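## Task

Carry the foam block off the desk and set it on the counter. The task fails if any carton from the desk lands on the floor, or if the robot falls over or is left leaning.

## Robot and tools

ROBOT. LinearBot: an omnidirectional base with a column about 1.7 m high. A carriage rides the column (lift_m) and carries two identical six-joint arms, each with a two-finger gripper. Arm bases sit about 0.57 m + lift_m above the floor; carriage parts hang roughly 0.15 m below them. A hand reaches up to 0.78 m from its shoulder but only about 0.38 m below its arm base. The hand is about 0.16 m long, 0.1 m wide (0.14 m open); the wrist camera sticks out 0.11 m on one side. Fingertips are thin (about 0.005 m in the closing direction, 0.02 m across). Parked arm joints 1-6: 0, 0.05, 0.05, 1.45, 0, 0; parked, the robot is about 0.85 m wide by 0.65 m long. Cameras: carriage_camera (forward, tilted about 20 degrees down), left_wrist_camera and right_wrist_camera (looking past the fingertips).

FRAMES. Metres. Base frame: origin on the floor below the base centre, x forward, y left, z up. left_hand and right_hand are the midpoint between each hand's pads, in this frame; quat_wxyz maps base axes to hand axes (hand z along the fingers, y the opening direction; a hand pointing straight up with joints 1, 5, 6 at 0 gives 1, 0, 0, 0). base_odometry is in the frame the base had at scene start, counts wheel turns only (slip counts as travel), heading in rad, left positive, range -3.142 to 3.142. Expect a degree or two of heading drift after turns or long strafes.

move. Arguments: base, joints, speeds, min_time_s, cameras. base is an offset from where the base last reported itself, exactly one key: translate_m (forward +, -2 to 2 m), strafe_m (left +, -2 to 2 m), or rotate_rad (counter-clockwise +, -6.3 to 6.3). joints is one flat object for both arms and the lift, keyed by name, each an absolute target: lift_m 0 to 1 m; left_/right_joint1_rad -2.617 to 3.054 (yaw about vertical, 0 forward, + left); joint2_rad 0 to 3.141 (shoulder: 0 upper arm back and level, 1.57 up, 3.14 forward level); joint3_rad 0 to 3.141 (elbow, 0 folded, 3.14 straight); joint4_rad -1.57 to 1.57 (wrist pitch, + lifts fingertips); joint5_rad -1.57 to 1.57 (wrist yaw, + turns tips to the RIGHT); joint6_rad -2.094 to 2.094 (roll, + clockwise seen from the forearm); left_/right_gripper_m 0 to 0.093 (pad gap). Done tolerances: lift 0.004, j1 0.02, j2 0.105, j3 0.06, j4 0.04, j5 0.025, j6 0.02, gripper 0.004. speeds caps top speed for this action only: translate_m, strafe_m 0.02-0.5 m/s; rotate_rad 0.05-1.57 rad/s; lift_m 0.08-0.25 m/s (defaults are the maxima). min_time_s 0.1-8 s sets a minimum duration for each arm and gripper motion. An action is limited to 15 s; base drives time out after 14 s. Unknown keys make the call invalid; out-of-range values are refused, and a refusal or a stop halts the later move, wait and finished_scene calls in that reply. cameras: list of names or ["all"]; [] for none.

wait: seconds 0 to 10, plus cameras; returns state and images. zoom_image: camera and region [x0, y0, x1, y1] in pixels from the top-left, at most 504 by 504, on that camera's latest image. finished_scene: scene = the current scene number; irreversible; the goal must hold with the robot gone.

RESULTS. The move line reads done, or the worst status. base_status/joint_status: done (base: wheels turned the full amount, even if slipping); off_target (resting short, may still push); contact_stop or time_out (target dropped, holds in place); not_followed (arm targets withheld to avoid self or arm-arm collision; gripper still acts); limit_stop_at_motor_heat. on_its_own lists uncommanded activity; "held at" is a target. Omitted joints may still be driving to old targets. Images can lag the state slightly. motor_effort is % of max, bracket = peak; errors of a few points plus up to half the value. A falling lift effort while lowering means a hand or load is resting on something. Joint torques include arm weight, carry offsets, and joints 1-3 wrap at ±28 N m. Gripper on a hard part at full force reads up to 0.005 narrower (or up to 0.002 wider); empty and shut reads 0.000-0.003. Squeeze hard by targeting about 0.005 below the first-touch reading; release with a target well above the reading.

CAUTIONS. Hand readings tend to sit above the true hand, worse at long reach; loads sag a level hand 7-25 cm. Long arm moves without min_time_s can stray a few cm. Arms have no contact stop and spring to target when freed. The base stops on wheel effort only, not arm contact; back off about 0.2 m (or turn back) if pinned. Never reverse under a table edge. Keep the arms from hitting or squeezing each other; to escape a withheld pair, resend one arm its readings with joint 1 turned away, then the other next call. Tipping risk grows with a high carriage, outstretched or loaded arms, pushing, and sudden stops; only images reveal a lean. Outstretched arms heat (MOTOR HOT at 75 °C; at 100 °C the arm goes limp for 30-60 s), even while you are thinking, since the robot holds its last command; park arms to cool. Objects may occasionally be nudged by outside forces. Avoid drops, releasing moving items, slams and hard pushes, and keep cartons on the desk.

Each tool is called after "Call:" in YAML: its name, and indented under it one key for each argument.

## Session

Call:
move:
  joints: {"lift_m": 0.75}
  cameras: ["carriage_camera"]

Scene clock: 2.33 s.
Joint torques (N m): left_arm=[0.62 4.19 6.05 -0.21 -0.09 -0.05] | right_arm=[-0.03 4.52 6.99 -0.3 0 -0.11]
move: done
base_odometry: x=+0.000 y=+0.000 heading=+0.000
base_status: not commanded
joint_positions: lift_m=+0.750 left_joint1_rad=-0.005 left_joint2_rad=+0.047 left_joint3_rad=+0.038 left_joint4_rad=+1.447 left_joint5_rad=-0.039 left_joint6_rad=-0.008 left_gripper_m=+0.09396 right_joint1_rad=+0.004 right_joint2_rad=+0.041 right_joint3_rad=+0.059 right_joint4_rad=+1.485 right_joint5_rad=-0.003 right_joint6_rad=+0.011 right_gripper_m=+0.09396
joint_status: all done
motor_effort: lift_m=+31(38) drive_wheels=-1(4)
left_hand: x=+0.2672 y=+0.3155 z=+1.7318 quat_wxyz=(+0.998, -0.020, +0.066, -0.006) (m; base frame)
right_hand: x=+0.2494 y=-0.3084 z=+1.7384 quat_wxyz=(+0.999, -0.001, +0.034, +0.008) (m; base frame)
pictures: carriage_camera
Images, in order (width x height): carriage_camera 504x504.

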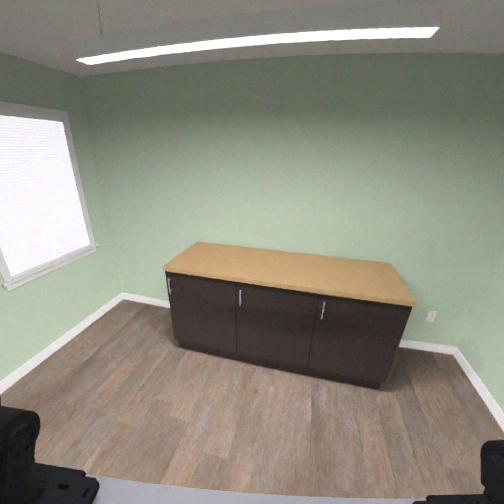

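Call:
move:
  base: {"rotate_rad": 2.97}
  cameras: ["carriage_camera"]

Call:
zoom_image:
  camera: "carriage_camera"
  region: [60, 180, 440, 480]

Scene clock: 12.93 s.
Joint torques (N m): left_arm=[0.5 4.18 6.06 -0.18 -0.1 -0.04] | right_arm=[-0.06 4.46 6.97 -0.29 0 -0.13]
move: done
base_odometry: x=+0.000 y=+0.000 heading=+2.969
base_status: done
joint_positions: lift_m=+0.750 left_joint1_rad=-0.005 left_joint2_rad=+0.047 left_joint3_rad=+0.038 left_joint4_rad=+1.445 left_joint5_rad=-0.039 left_joint6_rad=-0.008 left_gripper_m=+0.09398 right_joint1_rad=+0.004 right_joint2_rad=+0.041 right_joint3_rad=+0.059 right_joint4_rad=+1.485 right_joint5_rad=-0.003 right_joint6_rad=+0.011 right_gripper_m=+0.09398
joint_status: not commanded
motor_effort: lift_m=+31(31) drive_wheels=+6(18)
left_hand: x=+0.2677 y=+0.3155 z=+1.7317 quat_wxyz=(+0.998, -0.020, +0.067, -0.006) (m; base frame)
right_hand: x=+0.2495 y=-0.3084 z=+1.7384 quat_wxyz=(+0.999, -0.001, +0.034, +0.008) (m; base frame)
pictures: carriage_camera
Images, in order (width x height): carriage_camera 504x504.

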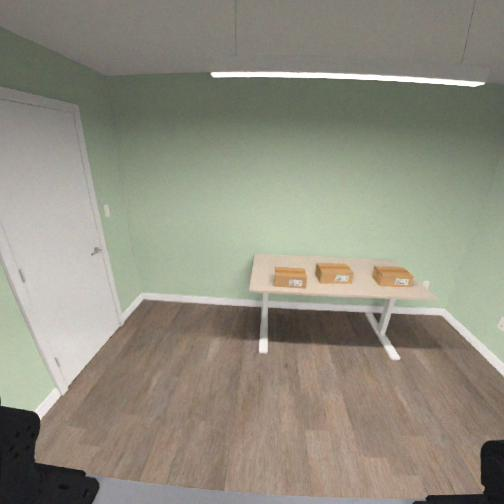

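Scaled by 1.326 from the camera's 504x504 image, which has a finer 720x720 frame.

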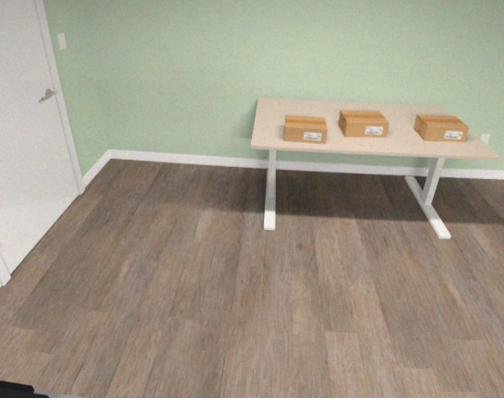

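Call:
move:
  base: {"strafe_m": -0.5}
  joints: {"lift_m": 0.85}
  cameras: []

Call:
move:
  base: {"translate_m": 0.75}
  cameras: ["carriage_camera"]

Call:
zoom_image:
  camera: "carriage_camera"
  region: [100, 260, 504, 500]

Scene clock: 22.53 s.
Joint torques (N m): left_arm=[0.57 4.25 6 -0.19 -0.08 -0.05] | right_arm=[-0.06 4.46 6.97 -0.29 0 -0.12]
move: done
base_odometry: x=+0.085 y=+0.493 heading=+2.971
base_status: done
joint_positions: lift_m=+0.850 left_joint1_rad=-0.005 left_joint2_rad=+0.047 left_joint3_rad=+0.038 left_joint4_rad=+1.445 left_joint5_rad=-0.039 left_joint6_rad=-0.008 left_gripper_m=+0.09398 right_joint1_rad=+0.005 right_joint2_rad=+0.041 right_joint3_rad=+0.059 right_joint4_rad=+1.485 right_joint5_rad=-0.003 right_joint6_rad=+0.011 right_gripper_m=+0.09398
joint_status: all done
motor_effort: lift_m=+31(37) drive_wheels=-11(19)
left_hand: x=+0.2677 y=+0.3155 z=+1.8317 quat_wxyz=(+0.998, -0.020, +0.067, -0.005) (m; base frame)
right_hand: x=+0.2495 y=-0.3084 z=+1.8384 quat_wxyz=(+0.999, -0.001, +0.034, +0.008) (m; base frame)
pictures: none
No camera images: "cameras" was empty.

Scene clock: 26.40 s.
Joint torques (N m): left_arm=[0.55 4.25 6.04 -0.2 -0.09 -0.05] | right_arm=[-0.13 4.42 7.01 -0.3 0 -0.12]
move: done
base_odometry: x=-0.654 y=+0.621 heading=+2.970
base_status: done
joint_positions: lift_m=+0.850 left_joint1_rad=-0.005 left_joint2_rad=+0.047 left_joint3_rad=+0.038 left_joint4_rad=+1.445 left_joint5_rad=-0.039 left_joint6_rad=-0.008 left_gripper_m=+0.09398 right_joint1_rad=+0.005 right_joint2_rad=+0.041 right_joint3_rad=+0.059 right_joint4_rad=+1.485 right_joint5_rad=-0.003 right_joint6_rad=+0.011 right_gripper_m=+0.09398
joint_status: not commanded
motor_effort: lift_m=+31(31) drive_wheels=-8(16)
left_hand: x=+0.2676 y=+0.3155 z=+1.8317 quat_wxyz=(+0.998, -0.020, +0.067, -0.005) (m; base frame)
right_hand: x=+0.2496 y=-0.3084 z=+1.8384 quat_wxyz=(+0.999, -0.001, +0.034, +0.008) (m; base frame)
pictures: carriage_camera
Images, in order (width x height): carriage_camera 504x504.

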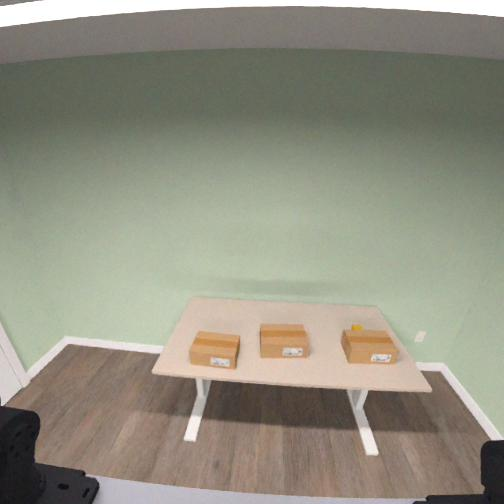

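Scaled by 1.248 from the camera's 504x504 image, which has a finer 720x720 frame.

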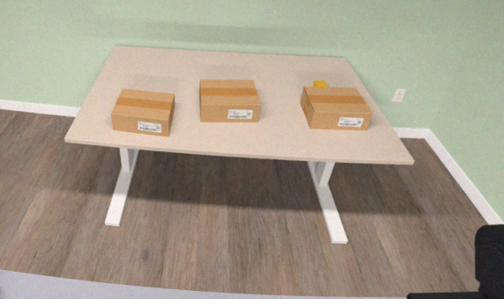

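Call:
move:
  base: {"strafe_m": -0.264}
  joints: {"lift_m": 0.6, "right_joint1_rad": -0.15, "right_joint2_rad": 2.754, "right_joint3_rad": 1.765, "right_joint4_rad": -0.582, "right_joint5_rad": 0, "right_joint6_rad": 0}
  min_time_s: 2.5
  cameras: []

Call:
move:
  base: {"translate_m": 0.7}
  speeds: {"translate_m": 0.4}
  cameras: ["carriage_camera", "right_wrist_camera"]

Scene clock: 48.83 s.
Joint torques (N m): left_arm=[0.61 4.23 6.01 -0.2 -0.09 -0.05] | right_arm=[-0.7 -13.18 7.41 0.17 0.05 -0.24]
move: done
base_odometry: x=-0.609 y=+0.881 heading=+2.970
base_status: done
joint_positions: lift_m=+0.600 left_joint1_rad=-0.005 left_joint2_rad=+0.047 left_joint3_rad=+0.038 left_joint4_rad=+1.445 left_joint5_rad=-0.039 left_joint6_rad=-0.008 left_gripper_m=+0.09398 right_joint1_rad=-0.142 right_joint2_rad=+2.751 right_joint3_rad=+1.746 right_joint4_rad=-0.562 right_joint5_rad=-0.002 right_joint6_rad=+0.011 right_gripper_m=+0.09398
joint_status: all done
motor_effort: lift_m=+27(28) drive_wheels=-5(11)
left_hand: x=+0.2677 y=+0.3156 z=+1.5821 quat_wxyz=(+0.998, -0.020, +0.067, -0.005) (m; base frame)
right_hand: x=+0.6754 y=-0.3719 z=+0.9483 quat_wxyz=(+0.002, +0.076, +0.997, +0.001) (m; base frame)
pictures: none
No camera images: "cameras" was empty.

Scene clock: 52.47 s.
Joint torques (N m): left_arm=[0.54 4.25 6.01 -0.23 -0.08 -0.06] | right_arm=[-0.65 -13.24 7.39 0.22 0.04 -0.22]
move: done
base_odometry: x=-1.299 y=+1.002 heading=+2.969
base_status: done
joint_positions: lift_m=+0.600 left_joint1_rad=-0.005 left_joint2_rad=+0.047 left_joint3_rad=+0.038 left_joint4_rad=+1.446 left_joint5_rad=-0.039 left_joint6_rad=-0.008 left_gripper_m=+0.09398 right_joint1_rad=-0.143 right_joint2_rad=+2.751 right_joint3_rad=+1.746 right_joint4_rad=-0.571 right_joint5_rad=-0.002 right_joint6_rad=+0.011 right_gripper_m=+0.09398
joint_status: not commanded
motor_effort: lift_m=+27(27) drive_wheels=-8(15)
left_hand: x=+0.2674 y=+0.3156 z=+1.5821 quat_wxyz=(+0.998, -0.020, +0.067, -0.005) (m; base frame)
right_hand: x=+0.6731 y=-0.3719 z=+0.9483 quat_wxyz=(-0.002, +0.077, +0.997, +0.001) (m; base frame)
pictures: carriage_camera, right_wrist_camera
Images, in order (width x height): carriage_camera 504x504, right_wrist_camera 504x504.

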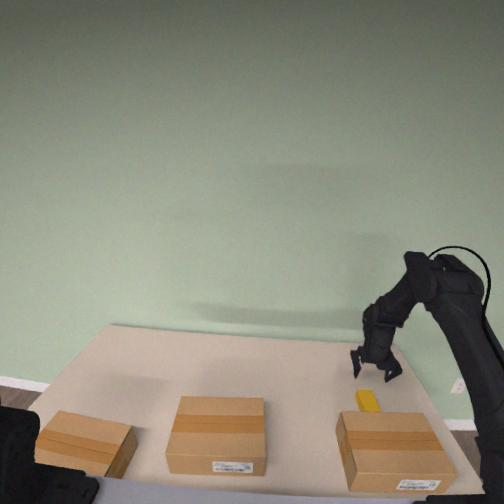

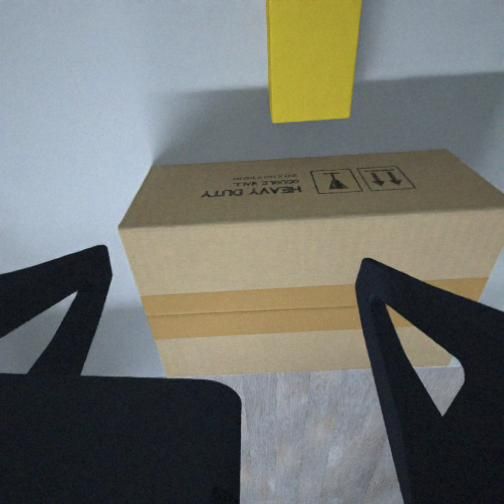

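Call:
move:
  base: {"strafe_m": -0.055}
  speeds: {"strafe_m": 0.15}
  cameras: []

Call:
move:
  base: {"translate_m": 0.035}
  joints: {"lift_m": 0.5}
  speeds: {"translate_m": 0.1}
  cameras: ["carriage_camera", "right_wrist_camera"]

Scene clock: 69.57 s.
Joint torques (N m): left_arm=[0.55 4.18 6 -0.2 -0.08 -0.05] | right_arm=[-0.08 -13.24 7.38 0.23 0.04 -0.21]
move: done
base_odometry: x=-1.290 y=+1.056 heading=+2.970
base_status: done
joint_positions: lift_m=+0.600 left_joint1_rad=-0.005 left_joint2_rad=+0.047 left_joint3_rad=+0.038 left_joint4_rad=+1.446 left_joint5_rad=-0.039 left_joint6_rad=-0.008 left_gripper_m=+0.09398 right_joint1_rad=-0.150 right_joint2_rad=+2.751 right_joint3_rad=+1.746 right_joint4_rad=-0.572 right_joint5_rad=-0.002 right_joint6_rad=+0.011 right_gripper_m=+0.09398
joint_status: not commanded
motor_effort: lift_m=+27(27) drive_wheels=+0(13)
left_hand: x=+0.2675 y=+0.3156 z=+1.5821 quat_wxyz=(+0.998, -0.020, +0.067, -0.005) (m; base frame)
right_hand: x=+0.6725 y=-0.3749 z=+0.9483 quat_wxyz=(-0.003, +0.080, +0.997, +0.001) (m; base frame)
pictures: none
No camera images: "cameras" was empty.

Scene clock: 70.67 s.
Joint torques (N m): left_arm=[0.57 4.21 6.04 -0.2 -0.09 -0.05] | right_arm=[-0.06 -14.15 6.72 0.24 0.04 -0.23]
move: done
base_odometry: x=-1.324 y=+1.062 heading=+2.969
base_status: done
joint_positions: lift_m=+0.500 left_joint1_rad=-0.005 left_joint2_rad=+0.047 left_joint3_rad=+0.038 left_joint4_rad=+1.445 left_joint5_rad=-0.039 left_joint6_rad=-0.008 left_gripper_m=+0.09398 right_joint1_rad=-0.150 right_joint2_rad=+2.760 right_joint3_rad=+1.751 right_joint4_rad=-0.574 right_joint5_rad=-0.002 right_joint6_rad=+0.011 right_gripper_m=+0.09398
joint_status: all done
motor_effort: lift_m=+27(28) drive_wheels=-9(16)
left_hand: x=+0.2676 y=+0.3156 z=+1.4820 quat_wxyz=(+0.998, -0.020, +0.067, -0.005) (m; base frame)
right_hand: x=+0.6713 y=-0.3747 z=+0.8452 quat_wxyz=(-0.006, +0.080, +0.997, +0.002) (m; base frame)
pictures: carriage_camera, right_wrist_camera
Images, in order (width x height): carriage_camera 504x504, right_wrist_camera 504x504.

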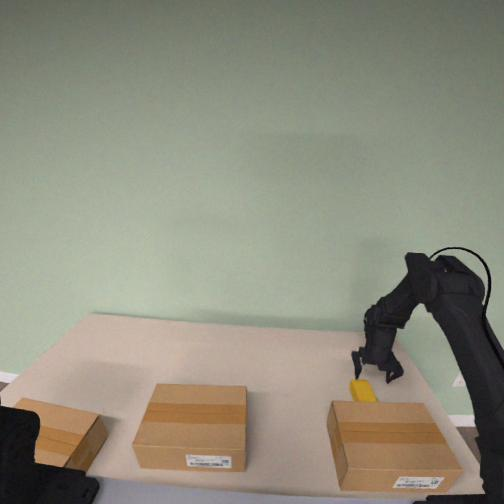

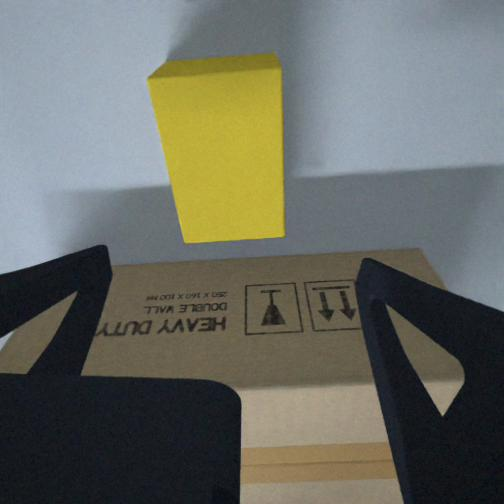

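Call:
move:
  base: {"translate_m": -0.01}
  joints: {"lift_m": 0.38, "right_joint6_rad": -0.05}
  speeds: {"translate_m": 0.1}
  cameras: ["carriage_camera", "right_wrist_camera"]

Scene clock: 91.27 s.
Joint torques (N m): left_arm=[0.51 4.19 6.15 -0.22 -0.1 -0.04] | right_arm=[-0.02 -11.96 5.46 0.6 0.07 -0.22]
move: done
base_odometry: x=-1.314 y=+1.060 heading=+2.970
base_status: done
joint_positions: lift_m=+0.380 left_joint1_rad=-0.005 left_joint2_rad=+0.047 left_joint3_rad=+0.038 left_joint4_rad=+1.446 left_joint5_rad=-0.039 left_joint6_rad=-0.008 left_gripper_m=+0.09398 right_joint1_rad=-0.150 right_joint2_rad=+2.737 right_joint3_rad=+1.766 right_joint4_rad=-0.604 right_joint5_rad=-0.005 right_joint6_rad=-0.040 right_gripper_m=+0.09398
joint_status: all done
motor_effort: lift_m=+25(28) drive_wheels=+4(12)
left_hand: x=+0.2673 y=+0.3156 z=+1.3622 quat_wxyz=(+0.998, -0.020, +0.067, -0.005) (m; base frame)
right_hand: x=+0.6775 y=-0.3755 z=+0.7381 quat_wxyz=(-0.002, +0.055, +0.998, +0.003) (m; base frame)
pictures: carriage_camera, right_wrist_camera
Images, in order (width x height): carriage_camera 504x504, right_wrist_camera 504x504.

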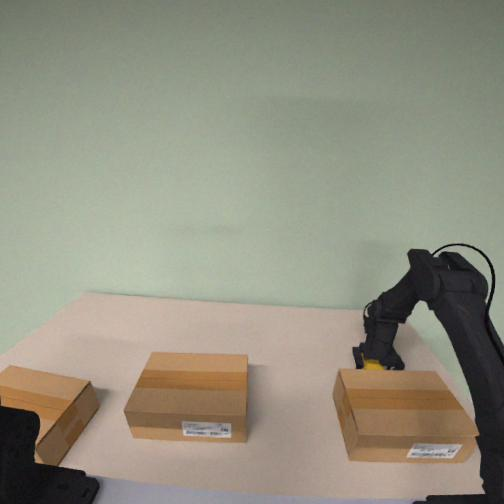

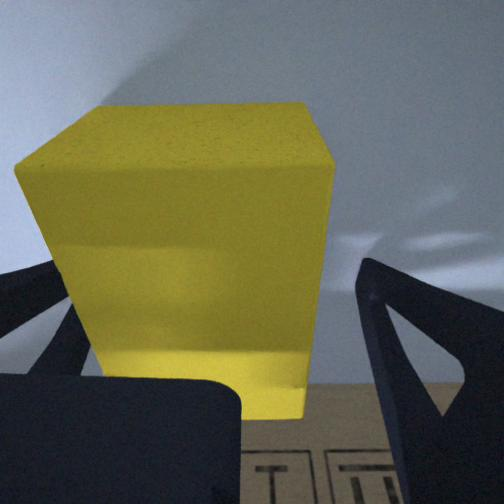

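Call:
move:
  joints: {"lift_m": 0.44}
  cameras: ["right_wrist_camera"]

Call:
move:
  base: {"strafe_m": 0.012}
  speeds: {"strafe_m": 0.1}
  cameras: ["right_wrist_camera"]

Scene clock: 113.63 s.
Joint torques (N m): left_arm=[0.27 4.26 6.01 -0.21 -0.09 -0.04] | right_arm=[0.01 -14.42 5.72 0.43 0.06 -0.22]
move: done
base_odometry: x=-1.314 y=+1.060 heading=+2.970
base_status: not commanded
joint_positions: lift_m=+0.440 left_joint1_rad=-0.005 left_joint2_rad=+0.047 left_joint3_rad=+0.038 left_joint4_rad=+1.446 left_joint5_rad=-0.039 left_joint6_rad=-0.008 left_gripper_m=+0.09398 right_joint1_rad=-0.150 right_joint2_rad=+2.762 right_joint3_rad=+1.762 right_joint4_rad=-0.593 right_joint5_rad=-0.005 right_joint6_rad=-0.040 right_gripper_m=+0.09398
joint_status: all done
motor_effort: lift_m=+31(38) drive_wheels=+4(9)
left_hand: x=+0.2673 y=+0.3156 z=+1.4218 quat_wxyz=(+0.998, -0.020, +0.067, -0.005) (m; base frame)
right_hand: x=+0.6703 y=-0.3744 z=+0.7859 quat_wxyz=(-0.011, +0.055, +0.998, +0.004) (m; base frame)
pictures: right_wrist_camera
Images, in order (width x height): right_wrist_camera 504x504.

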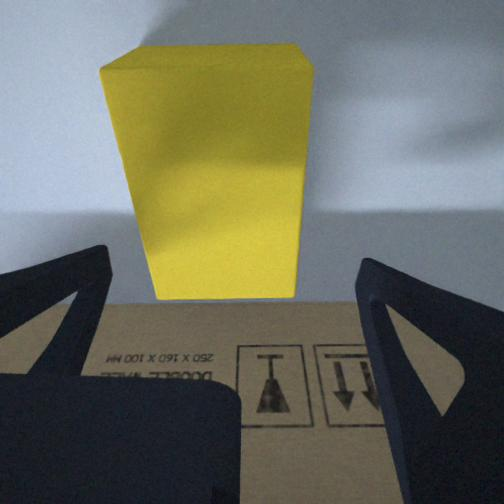

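Scene clock: 114.40 s.
Joint torques (N m): left_arm=[0.68 4.3 6.01 -0.21 -0.09 -0.05] | right_arm=[-0.31 -14.39 5.64 0.42 0.05 -0.23]
move: done
base_odometry: x=-1.316 y=+1.049 heading=+2.969
base_status: done
joint_positions: lift_m=+0.440 left_joint1_rad=-0.005 left_joint2_rad=+0.047 left_joint3_rad=+0.038 left_joint4_rad=+1.446 left_joint5_rad=-0.039 left_joint6_rad=-0.008 left_gripper_m=+0.09398 right_joint1_rad=-0.148 right_joint2_rad=+2.762 right_joint3_rad=+1.762 right_joint4_rad=-0.593 right_joint5_rad=-0.005 right_joint6_rad=-0.040 right_gripper_m=+0.09398
joint_status: not commanded
motor_effort: lift_m=+31(31) drive_wheels=+4(11)
left_hand: x=+0.2673 y=+0.3156 z=+1.4218 quat_wxyz=(+0.998, -0.020, +0.067, -0.005) (m; base frame)
right_hand: x=+0.6705 y=-0.3733 z=+0.7859 quat_wxyz=(-0.011, +0.054, +0.998, +0.003) (m; base frame)
pictures: right_wrist_camera
Images, in order (width x height): right_wrist_camera 504x504.

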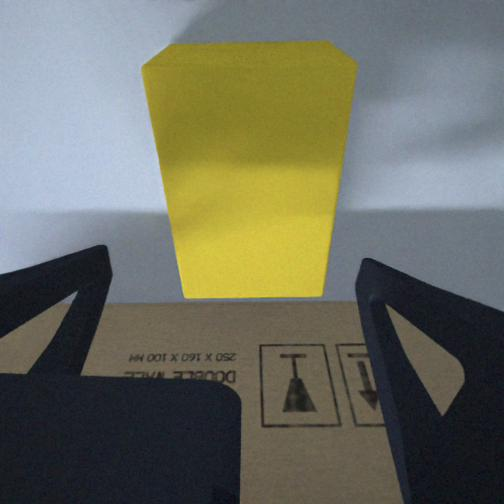

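Call:
move:
  joints: {"lift_m": 0.395}
  cameras: ["right_wrist_camera"]

Scene clock: 135.60 s.
Joint torques (N m): left_arm=[0.61 4.26 6.02 -0.19 -0.09 -0.04] | right_arm=[-0.23 -14.56 5.68 0.41 0.06 -0.22]
move: done
base_odometry: x=-1.316 y=+1.049 heading=+2.969
base_status: not commanded
joint_positions: lift_m=+0.395 left_joint1_rad=-0.005 left_joint2_rad=+0.047 left_joint3_rad=+0.038 left_joint4_rad=+1.446 left_joint5_rad=-0.039 left_joint6_rad=-0.008 left_gripper_m=+0.09398 right_joint1_rad=-0.148 right_joint2_rad=+2.764 right_joint3_rad=+1.762 right_joint4_rad=-0.591 right_joint5_rad=-0.005 right_joint6_rad=-0.040 right_gripper_m=+0.09398
joint_status: all done
motor_effort: lift_m=+28(28) drive_wheels=+3(4)
left_hand: x=+0.2673 y=+0.3156 z=+1.3770 quat_wxyz=(+0.998, -0.020, +0.067, -0.005) (m; base frame)
right_hand: x=+0.6705 y=-0.3733 z=+0.7404 quat_wxyz=(-0.011, +0.054, +0.998, +0.003) (m; base frame)
pictures: right_wrist_camera
Images, in order (width x height): right_wrist_camera 504x504.

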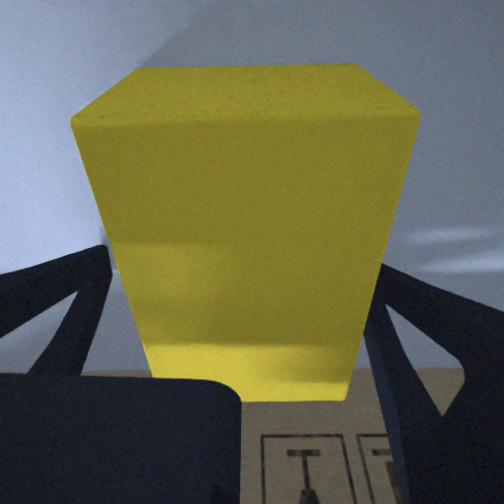

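Call:
move:
  joints: {"right_gripper_m": 0.047}
  min_time_s: 2
  cameras: ["right_wrist_camera"]

Scene clock: 142.97 s.
Joint torques (N m): left_arm=[0.57 4.22 6.04 -0.21 -0.09 -0.04] | right_arm=[-0.24 -14.54 5.64 0.4 0.07 -0.22]
move: off_target
base_odometry: x=-1.316 y=+1.049 heading=+2.969
base_status: not commanded
joint_positions: lift_m=+0.395 left_joint1_rad=-0.005 left_joint2_rad=+0.047 left_joint3_rad=+0.038 left_joint4_rad=+1.446 left_joint5_rad=-0.039 left_joint6_rad=-0.008 left_gripper_m=+0.09398 right_joint1_rad=-0.148 right_joint2_rad=+2.764 right_joint3_rad=+1.762 right_joint4_rad=-0.591 right_joint5_rad=-0.005 right_joint6_rad=-0.040 right_gripper_m=+0.05691
joint_status: right_gripper_m off_target (ended at +0.05693, target +0.04700)
motor_effort: lift_m=+28(28) drive_wheels=+3(5)
left_hand: x=+0.2673 y=+0.3156 z=+1.3770 quat_wxyz=(+0.998, -0.020, +0.067, -0.005) (m; base frame)
right_hand: x=+0.6705 y=-0.3733 z=+0.7404 quat_wxyz=(-0.011, +0.054, +0.998, +0.003) (m; base frame)
pictures: right_wrist_camera
Images, in order (width x height): right_wrist_camera 504x504.

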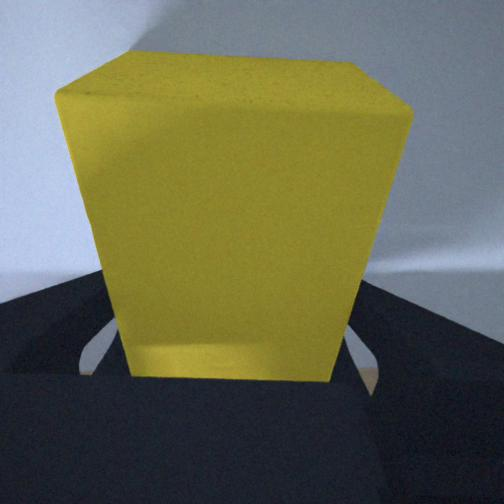

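Call:
move:
  joints: {"lift_m": 0.55}
  cameras: ["right_wrist_camera"]

Call:
move:
  base: {"translate_m": -0.45}
  joints: {"lift_m": 0.68}
  speeds: {"translate_m": 0.4}
  cameras: ["carriage_camera"]

Call:
move:
  base: {"rotate_rad": -3.14}
  speeds: {"rotate_rad": 1.2}
  cameras: []

Call:
move:
  base: {"translate_m": 1.9}
  speeds: {"translate_m": 0.45}
  cameras: ["carriage_camera", "right_wrist_camera"]

Scene clock: 160.97 s.
Joint torques (N m): left_arm=[0.61 4.19 6.04 -0.23 -0.09 -0.04] | right_arm=[-0.27 -14.71 5.68 0.39 0.07 -0.21]
move: done
base_odometry: x=-1.316 y=+1.049 heading=+2.969
base_status: not commanded
joint_positions: lift_m=+0.550 left_joint1_rad=-0.005 left_joint2_rad=+0.047 left_joint3_rad=+0.038 left_joint4_rad=+1.446 left_joint5_rad=-0.039 left_joint6_rad=-0.008 left_gripper_m=+0.09398 right_joint1_rad=-0.148 right_joint2_rad=+2.766 right_joint3_rad=+1.762 right_joint4_rad=-0.590 right_joint5_rad=-0.005 right_joint6_rad=-0.040 right_gripper_m=+0.05690
joint_status: all done
motor_effort: lift_m=+31(38) drive_wheels=+4(7)
left_hand: x=+0.2673 y=+0.3156 z=+1.5318 quat_wxyz=(+0.998, -0.020, +0.067, -0.005) (m; base frame)
right_hand: x=+0.6704 y=-0.3733 z=+0.8946 quat_wxyz=(-0.011, +0.054, +0.998, +0.003) (m; base frame)
pictures: right_wrist_camera
Images, in order (width x height): right_wrist_camera 504x504.

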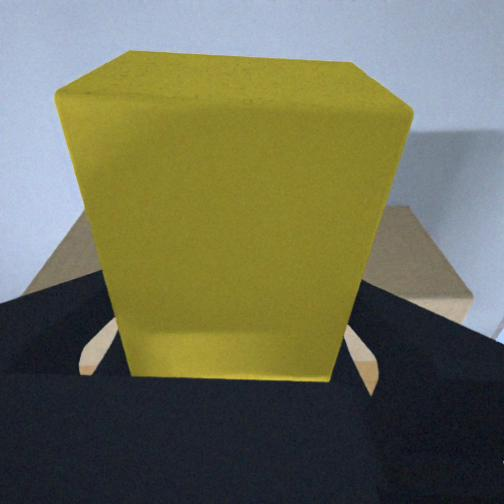

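Scene clock: 163.93 s.
Joint torques (N m): left_arm=[0.55 4.22 6.02 -0.18 -0.09 -0.05] | right_arm=[-0.25 -14.76 5.65 0.36 0.06 -0.22]
move: done
base_odometry: x=-0.873 y=+0.971 heading=+2.969
base_status: done
joint_positions: lift_m=+0.680 left_joint1_rad=-0.005 left_joint2_rad=+0.047 left_joint3_rad=+0.038 left_joint4_rad=+1.446 left_joint5_rad=-0.040 left_joint6_rad=-0.008 left_gripper_m=+0.09398 right_joint1_rad=-0.148 right_joint2_rad=+2.766 right_joint3_rad=+1.762 right_joint4_rad=-0.585 right_joint5_rad=-0.005 right_joint6_rad=-0.040 right_gripper_m=+0.05690
joint_status: all done
motor_effort: lift_m=+31(37) drive_wheels=-4(16)
left_hand: x=+0.2673 y=+0.3157 z=+1.6618 quat_wxyz=(+0.998, -0.020, +0.067, -0.005) (m; base frame)
right_hand: x=+0.6711 y=-0.3734 z=+1.0243 quat_wxyz=(-0.009, +0.054, +0.998, +0.003) (m; base frame)
pictures: carriage_camera
Images, in order (width x height): carriage_camera 504x504.

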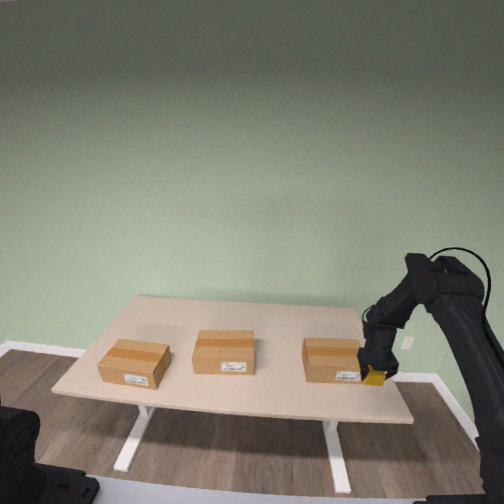

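Scene clock: 168.37 s.
Joint torques (N m): left_arm=[0.57 4.21 6.01 -0.21 -0.08 -0.04] | right_arm=[0.65 -14.8 5.65 0.32 0.07 -0.22]
move: done
base_odometry: x=-0.873 y=+0.971 heading=-0.171
base_status: done
joint_positions: lift_m=+0.680 left_joint1_rad=-0.005 left_joint2_rad=+0.047 left_joint3_rad=+0.038 left_joint4_rad=+1.446 left_joint5_rad=-0.040 left_joint6_rad=-0.008 left_gripper_m=+0.09400 right_joint1_rad=-0.158 right_joint2_rad=+2.766 right_joint3_rad=+1.762 right_joint4_rad=-0.580 right_joint5_rad=-0.005 right_joint6_rad=-0.040 right_gripper_m=+0.05690
joint_status: not commanded
motor_effort: lift_m=+31(31) drive_wheels=+6(18)
left_hand: x=+0.2673 y=+0.3157 z=+1.6617 quat_wxyz=(+0.998, -0.020, +0.067, -0.005) (m; base frame)
right_hand: x=+0.6717 y=-0.3780 z=+1.0243 quat_wxyz=(-0.007, +0.059, +0.998, +0.003) (m; base frame)
pictures: none
No camera images: "cameras" was empty.

Scene clock: 174.67 s.
Joint torques (N m): left_arm=[0.58 4.14 5.91 -0.23 -0.07 -0.04] | right_arm=[0.62 -14.82 5.63 0.31 0.07 -0.22]
move: done
base_odometry: x=+0.998 y=+0.645 heading=-0.172
base_status: done
joint_positions: lift_m=+0.680 left_joint1_rad=-0.005 left_joint2_rad=+0.047 left_joint3_rad=+0.038 left_joint4_rad=+1.447 left_joint5_rad=-0.040 left_joint6_rad=-0.008 left_gripper_m=+0.09400 right_joint1_rad=-0.158 right_joint2_rad=+2.766 right_joint3_rad=+1.762 right_joint4_rad=-0.580 right_joint5_rad=-0.005 right_joint6_rad=-0.040 right_gripper_m=+0.05690
joint_status: not commanded
motor_effort: lift_m=+31(31) drive_wheels=-11(24)
left_hand: x=+0.2670 y=+0.3157 z=+1.6618 quat_wxyz=(+0.998, -0.020, +0.066, -0.005) (m; base frame)
right_hand: x=+0.6717 y=-0.3780 z=+1.0243 quat_wxyz=(-0.007, +0.059, +0.998, +0.003) (m; base frame)
pictures: carriage_camera, right_wrist_camera
Images, in order (width x height): carriage_camera 504x504, right_wrist_camera 504x504.

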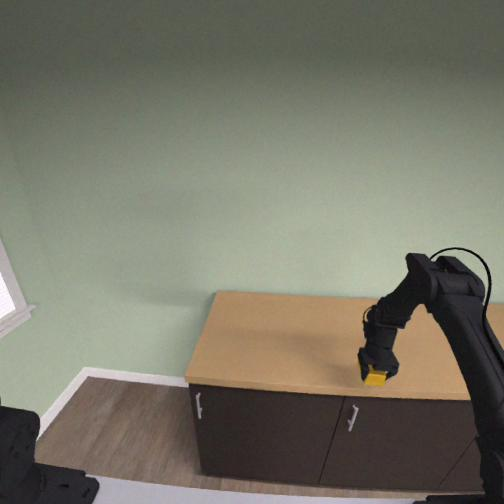

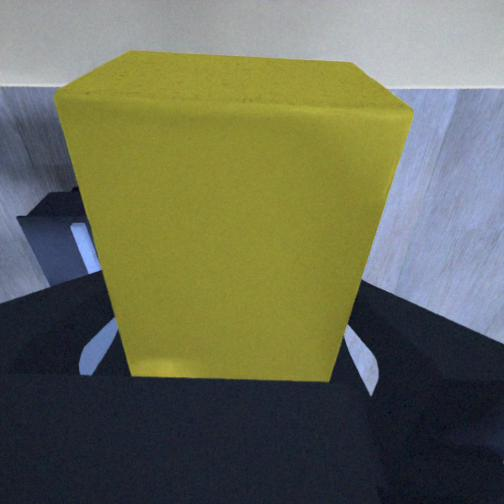

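Call:
move:
  base: {"translate_m": 0.23}
  speeds: {"translate_m": 0.3}
  cameras: []

Call:
move:
  joints: {"lift_m": 0.57}
  speeds: {"lift_m": 0.1}
  cameras: ["carriage_camera", "right_wrist_camera"]

Scene clock: 186.10 s.
Joint torques (N m): left_arm=[0.57 4.27 6.06 -0.22 -0.09 -0.05] | right_arm=[0.5 -14.75 5.67 0.32 0.05 -0.21]
move: done
base_odometry: x=+1.225 y=+0.605 heading=-0.173
base_status: done
joint_positions: lift_m=+0.680 left_joint1_rad=-0.005 left_joint2_rad=+0.047 left_joint3_rad=+0.038 left_joint4_rad=+1.446 left_joint5_rad=-0.040 left_joint6_rad=-0.008 left_gripper_m=+0.09400 right_joint1_rad=-0.156 right_joint2_rad=+2.766 right_joint3_rad=+1.762 right_joint4_rad=-0.582 right_joint5_rad=-0.005 right_joint6_rad=-0.040 right_gripper_m=+0.05690
joint_status: not commanded
motor_effort: lift_m=+31(31) drive_wheels=-10(19)
left_hand: x=+0.2673 y=+0.3157 z=+1.6617 quat_wxyz=(+0.998, -0.020, +0.067, -0.005) (m; base frame)
right_hand: x=+0.6714 y=-0.3772 z=+1.0243 quat_wxyz=(-0.007, +0.058, +0.998, +0.003) (m; base frame)
pictures: none
No camera images: "cameras" was empty.

Scene clock: 187.60 s.
Joint torques (N m): left_arm=[0.58 4.21 5.96 -0.23 -0.08 -0.05] | right_arm=[0.46 -11.77 5.7 0.76 0.06 -0.22]
move: done
base_odometry: x=+1.225 y=+0.605 heading=-0.173
base_status: not commanded
joint_positions: lift_m=+0.570 left_joint1_rad=-0.005 left_joint2_rad=+0.047 left_joint3_rad=+0.038 left_joint4_rad=+1.446 left_joint5_rad=-0.040 left_joint6_rad=-0.008 left_gripper_m=+0.09400 right_joint1_rad=-0.156 right_joint2_rad=+2.735 right_joint3_rad=+1.763 right_joint4_rad=-0.622 right_joint5_rad=-0.005 right_joint6_rad=-0.040 right_gripper_m=+0.05690
joint_status: all done
motor_effort: lift_m=+25(27) drive_wheels=+7(11)
left_hand: x=+0.2673 y=+0.3157 z=+1.5523 quat_wxyz=(+0.998, -0.020, +0.067, -0.005) (m; base frame)
right_hand: x=+0.6720 y=-0.3773 z=+0.9285 quat_wxyz=(-0.011, +0.058, +0.998, +0.004) (m; base frame)
pictures: carriage_camera, right_wrist_camera
Images, in order (width x height): carriage_camera 504x504, right_wrist_camera 504x504.

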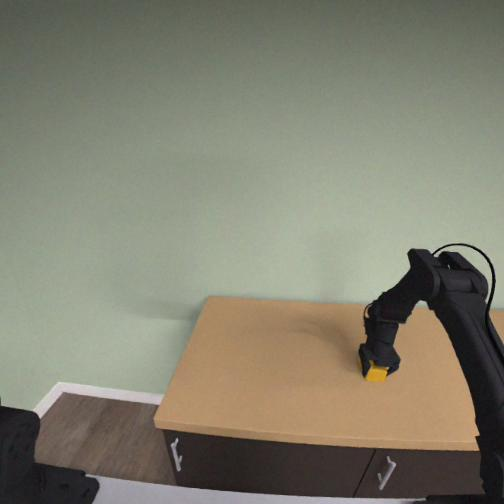

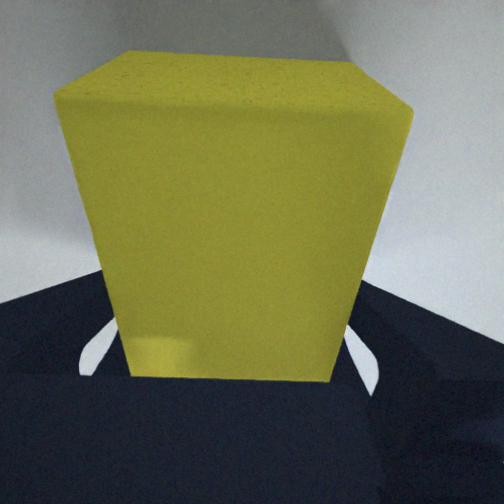

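Call:
move:
  joints: {"lift_m": 0.577}
  speeds: {"lift_m": 0.08}
  cameras: []

Call:
move:
  joints: {"right_gripper_m": 0.092}
  min_time_s: 1.5
  cameras: ["right_wrist_camera"]

Call:
move:
  joints: {"lift_m": 0.68}
  speeds: {"lift_m": 0.12}
  cameras: ["carriage_camera", "right_wrist_camera"]

Scene clock: 192.73 s.
Joint torques (N m): left_arm=[0.51 4.23 6.01 -0.16 -0.09 -0.05] | right_arm=[0.53 -12.71 5.64 0.56 0.07 -0.22]
move: done
base_odometry: x=+1.225 y=+0.605 heading=-0.173
base_status: not commanded
joint_positions: lift_m=+0.577 left_joint1_rad=-0.005 left_joint2_rad=+0.047 left_joint3_rad=+0.038 left_joint4_rad=+1.446 left_joint5_rad=-0.040 left_joint6_rad=-0.008 left_gripper_m=+0.09400 right_joint1_rad=-0.156 right_joint2_rad=+2.745 right_joint3_rad=+1.763 right_joint4_rad=-0.604 right_joint5_rad=-0.005 right_joint6_rad=-0.040 right_gripper_m=+0.05690
joint_status: all done
motor_effort: lift_m=+32(37) drive_wheels=+8(12)
left_hand: x=+0.2673 y=+0.3157 z=+1.5587 quat_wxyz=(+0.998, -0.020, +0.067, -0.005) (m; base frame)
right_hand: x=+0.6734 y=-0.3775 z=+0.9306 quat_wxyz=(-0.007, +0.058, +0.998, +0.003) (m; base frame)
pictures: none
No camera images: "cameras" was empty.

Scene clock: 194.53 s.
Joint torques (N m): left_arm=[0.55 4.22 6.01 -0.19 -0.09 -0.04] | right_arm=[0.53 -12.7 5.6 0.55 0.05 -0.22]
move: done
base_odometry: x=+1.225 y=+0.605 heading=-0.173
base_status: not commanded
joint_positions: lift_m=+0.577 left_joint1_rad=-0.005 left_joint2_rad=+0.047 left_joint3_rad=+0.038 left_joint4_rad=+1.446 left_joint5_rad=-0.040 left_joint6_rad=-0.008 left_gripper_m=+0.09400 right_joint1_rad=-0.156 right_joint2_rad=+2.745 right_joint3_rad=+1.763 right_joint4_rad=-0.603 right_joint5_rad=-0.005 right_joint6_rad=-0.040 right_gripper_m=+0.09194
joint_status: all done
motor_effort: lift_m=+31(32) drive_wheels=+4(9)
left_hand: x=+0.2673 y=+0.3157 z=+1.5587 quat_wxyz=(+0.998, -0.020, +0.067, -0.005) (m; base frame)
right_hand: x=+0.6737 y=-0.3776 z=+0.9306 quat_wxyz=(-0.007, +0.058, +0.998, +0.003) (m; base frame)
pictures: right_wrist_camera
Images, in order (width x height): right_wrist_camera 504x504.

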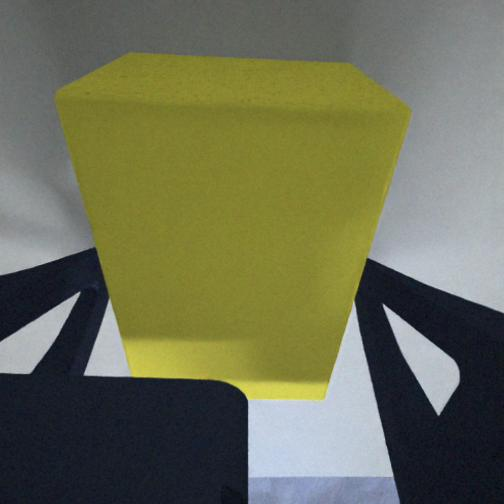

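Scene clock: 195.80 s.
Joint torques (N m): left_arm=[0.57 4.23 5.98 -0.21 -0.09 -0.04] | right_arm=[0.47 -13.87 5.59 0.46 0.05 -0.21]
move: done
base_odometry: x=+1.225 y=+0.605 heading=-0.173
base_status: not commanded
joint_positions: lift_m=+0.680 left_joint1_rad=-0.005 left_joint2_rad=+0.047 left_joint3_rad=+0.038 left_joint4_rad=+1.446 left_joint5_rad=-0.040 left_joint6_rad=-0.008 left_gripper_m=+0.09400 right_joint1_rad=-0.156 right_joint2_rad=+2.756 right_joint3_rad=+1.763 right_joint4_rad=-0.595 right_joint5_rad=-0.005 right_joint6_rad=-0.040 right_gripper_m=+0.09194
joint_status: all done
motor_effort: lift_m=+31(37) drive_wheels=+7(11)
left_hand: x=+0.2673 y=+0.3157 z=+1.6618 quat_wxyz=(+0.998, -0.020, +0.067, -0.005) (m; base frame)
right_hand: x=+0.6720 y=-0.3773 z=+1.0288 quat_wxyz=(-0.008, +0.058, +0.998, +0.003) (m; base frame)
pictures: carriage_camera, right_wrist_camera
Images, in order (width x height): carriage_camera 504x504, right_wrist_camera 504x504.

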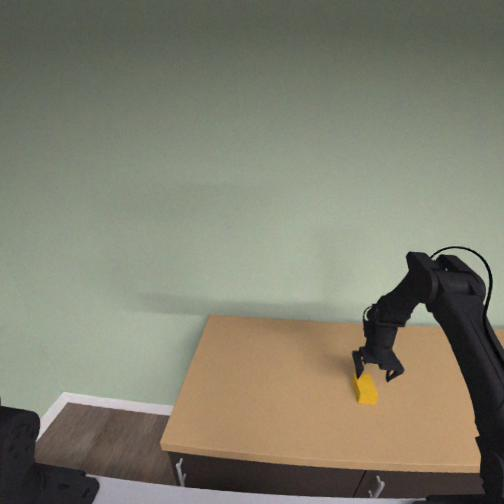

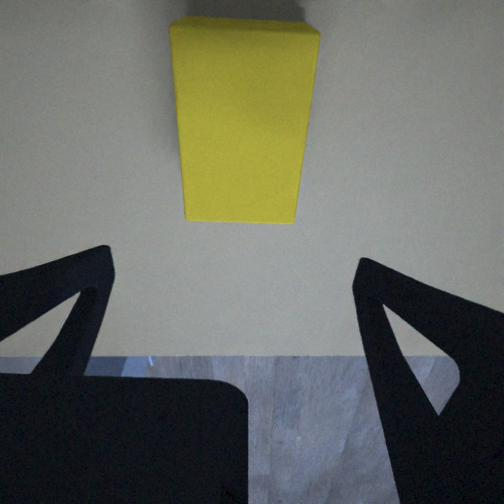

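Call:
finished_scene:
  scene: 2

The scene is finished: the task was done.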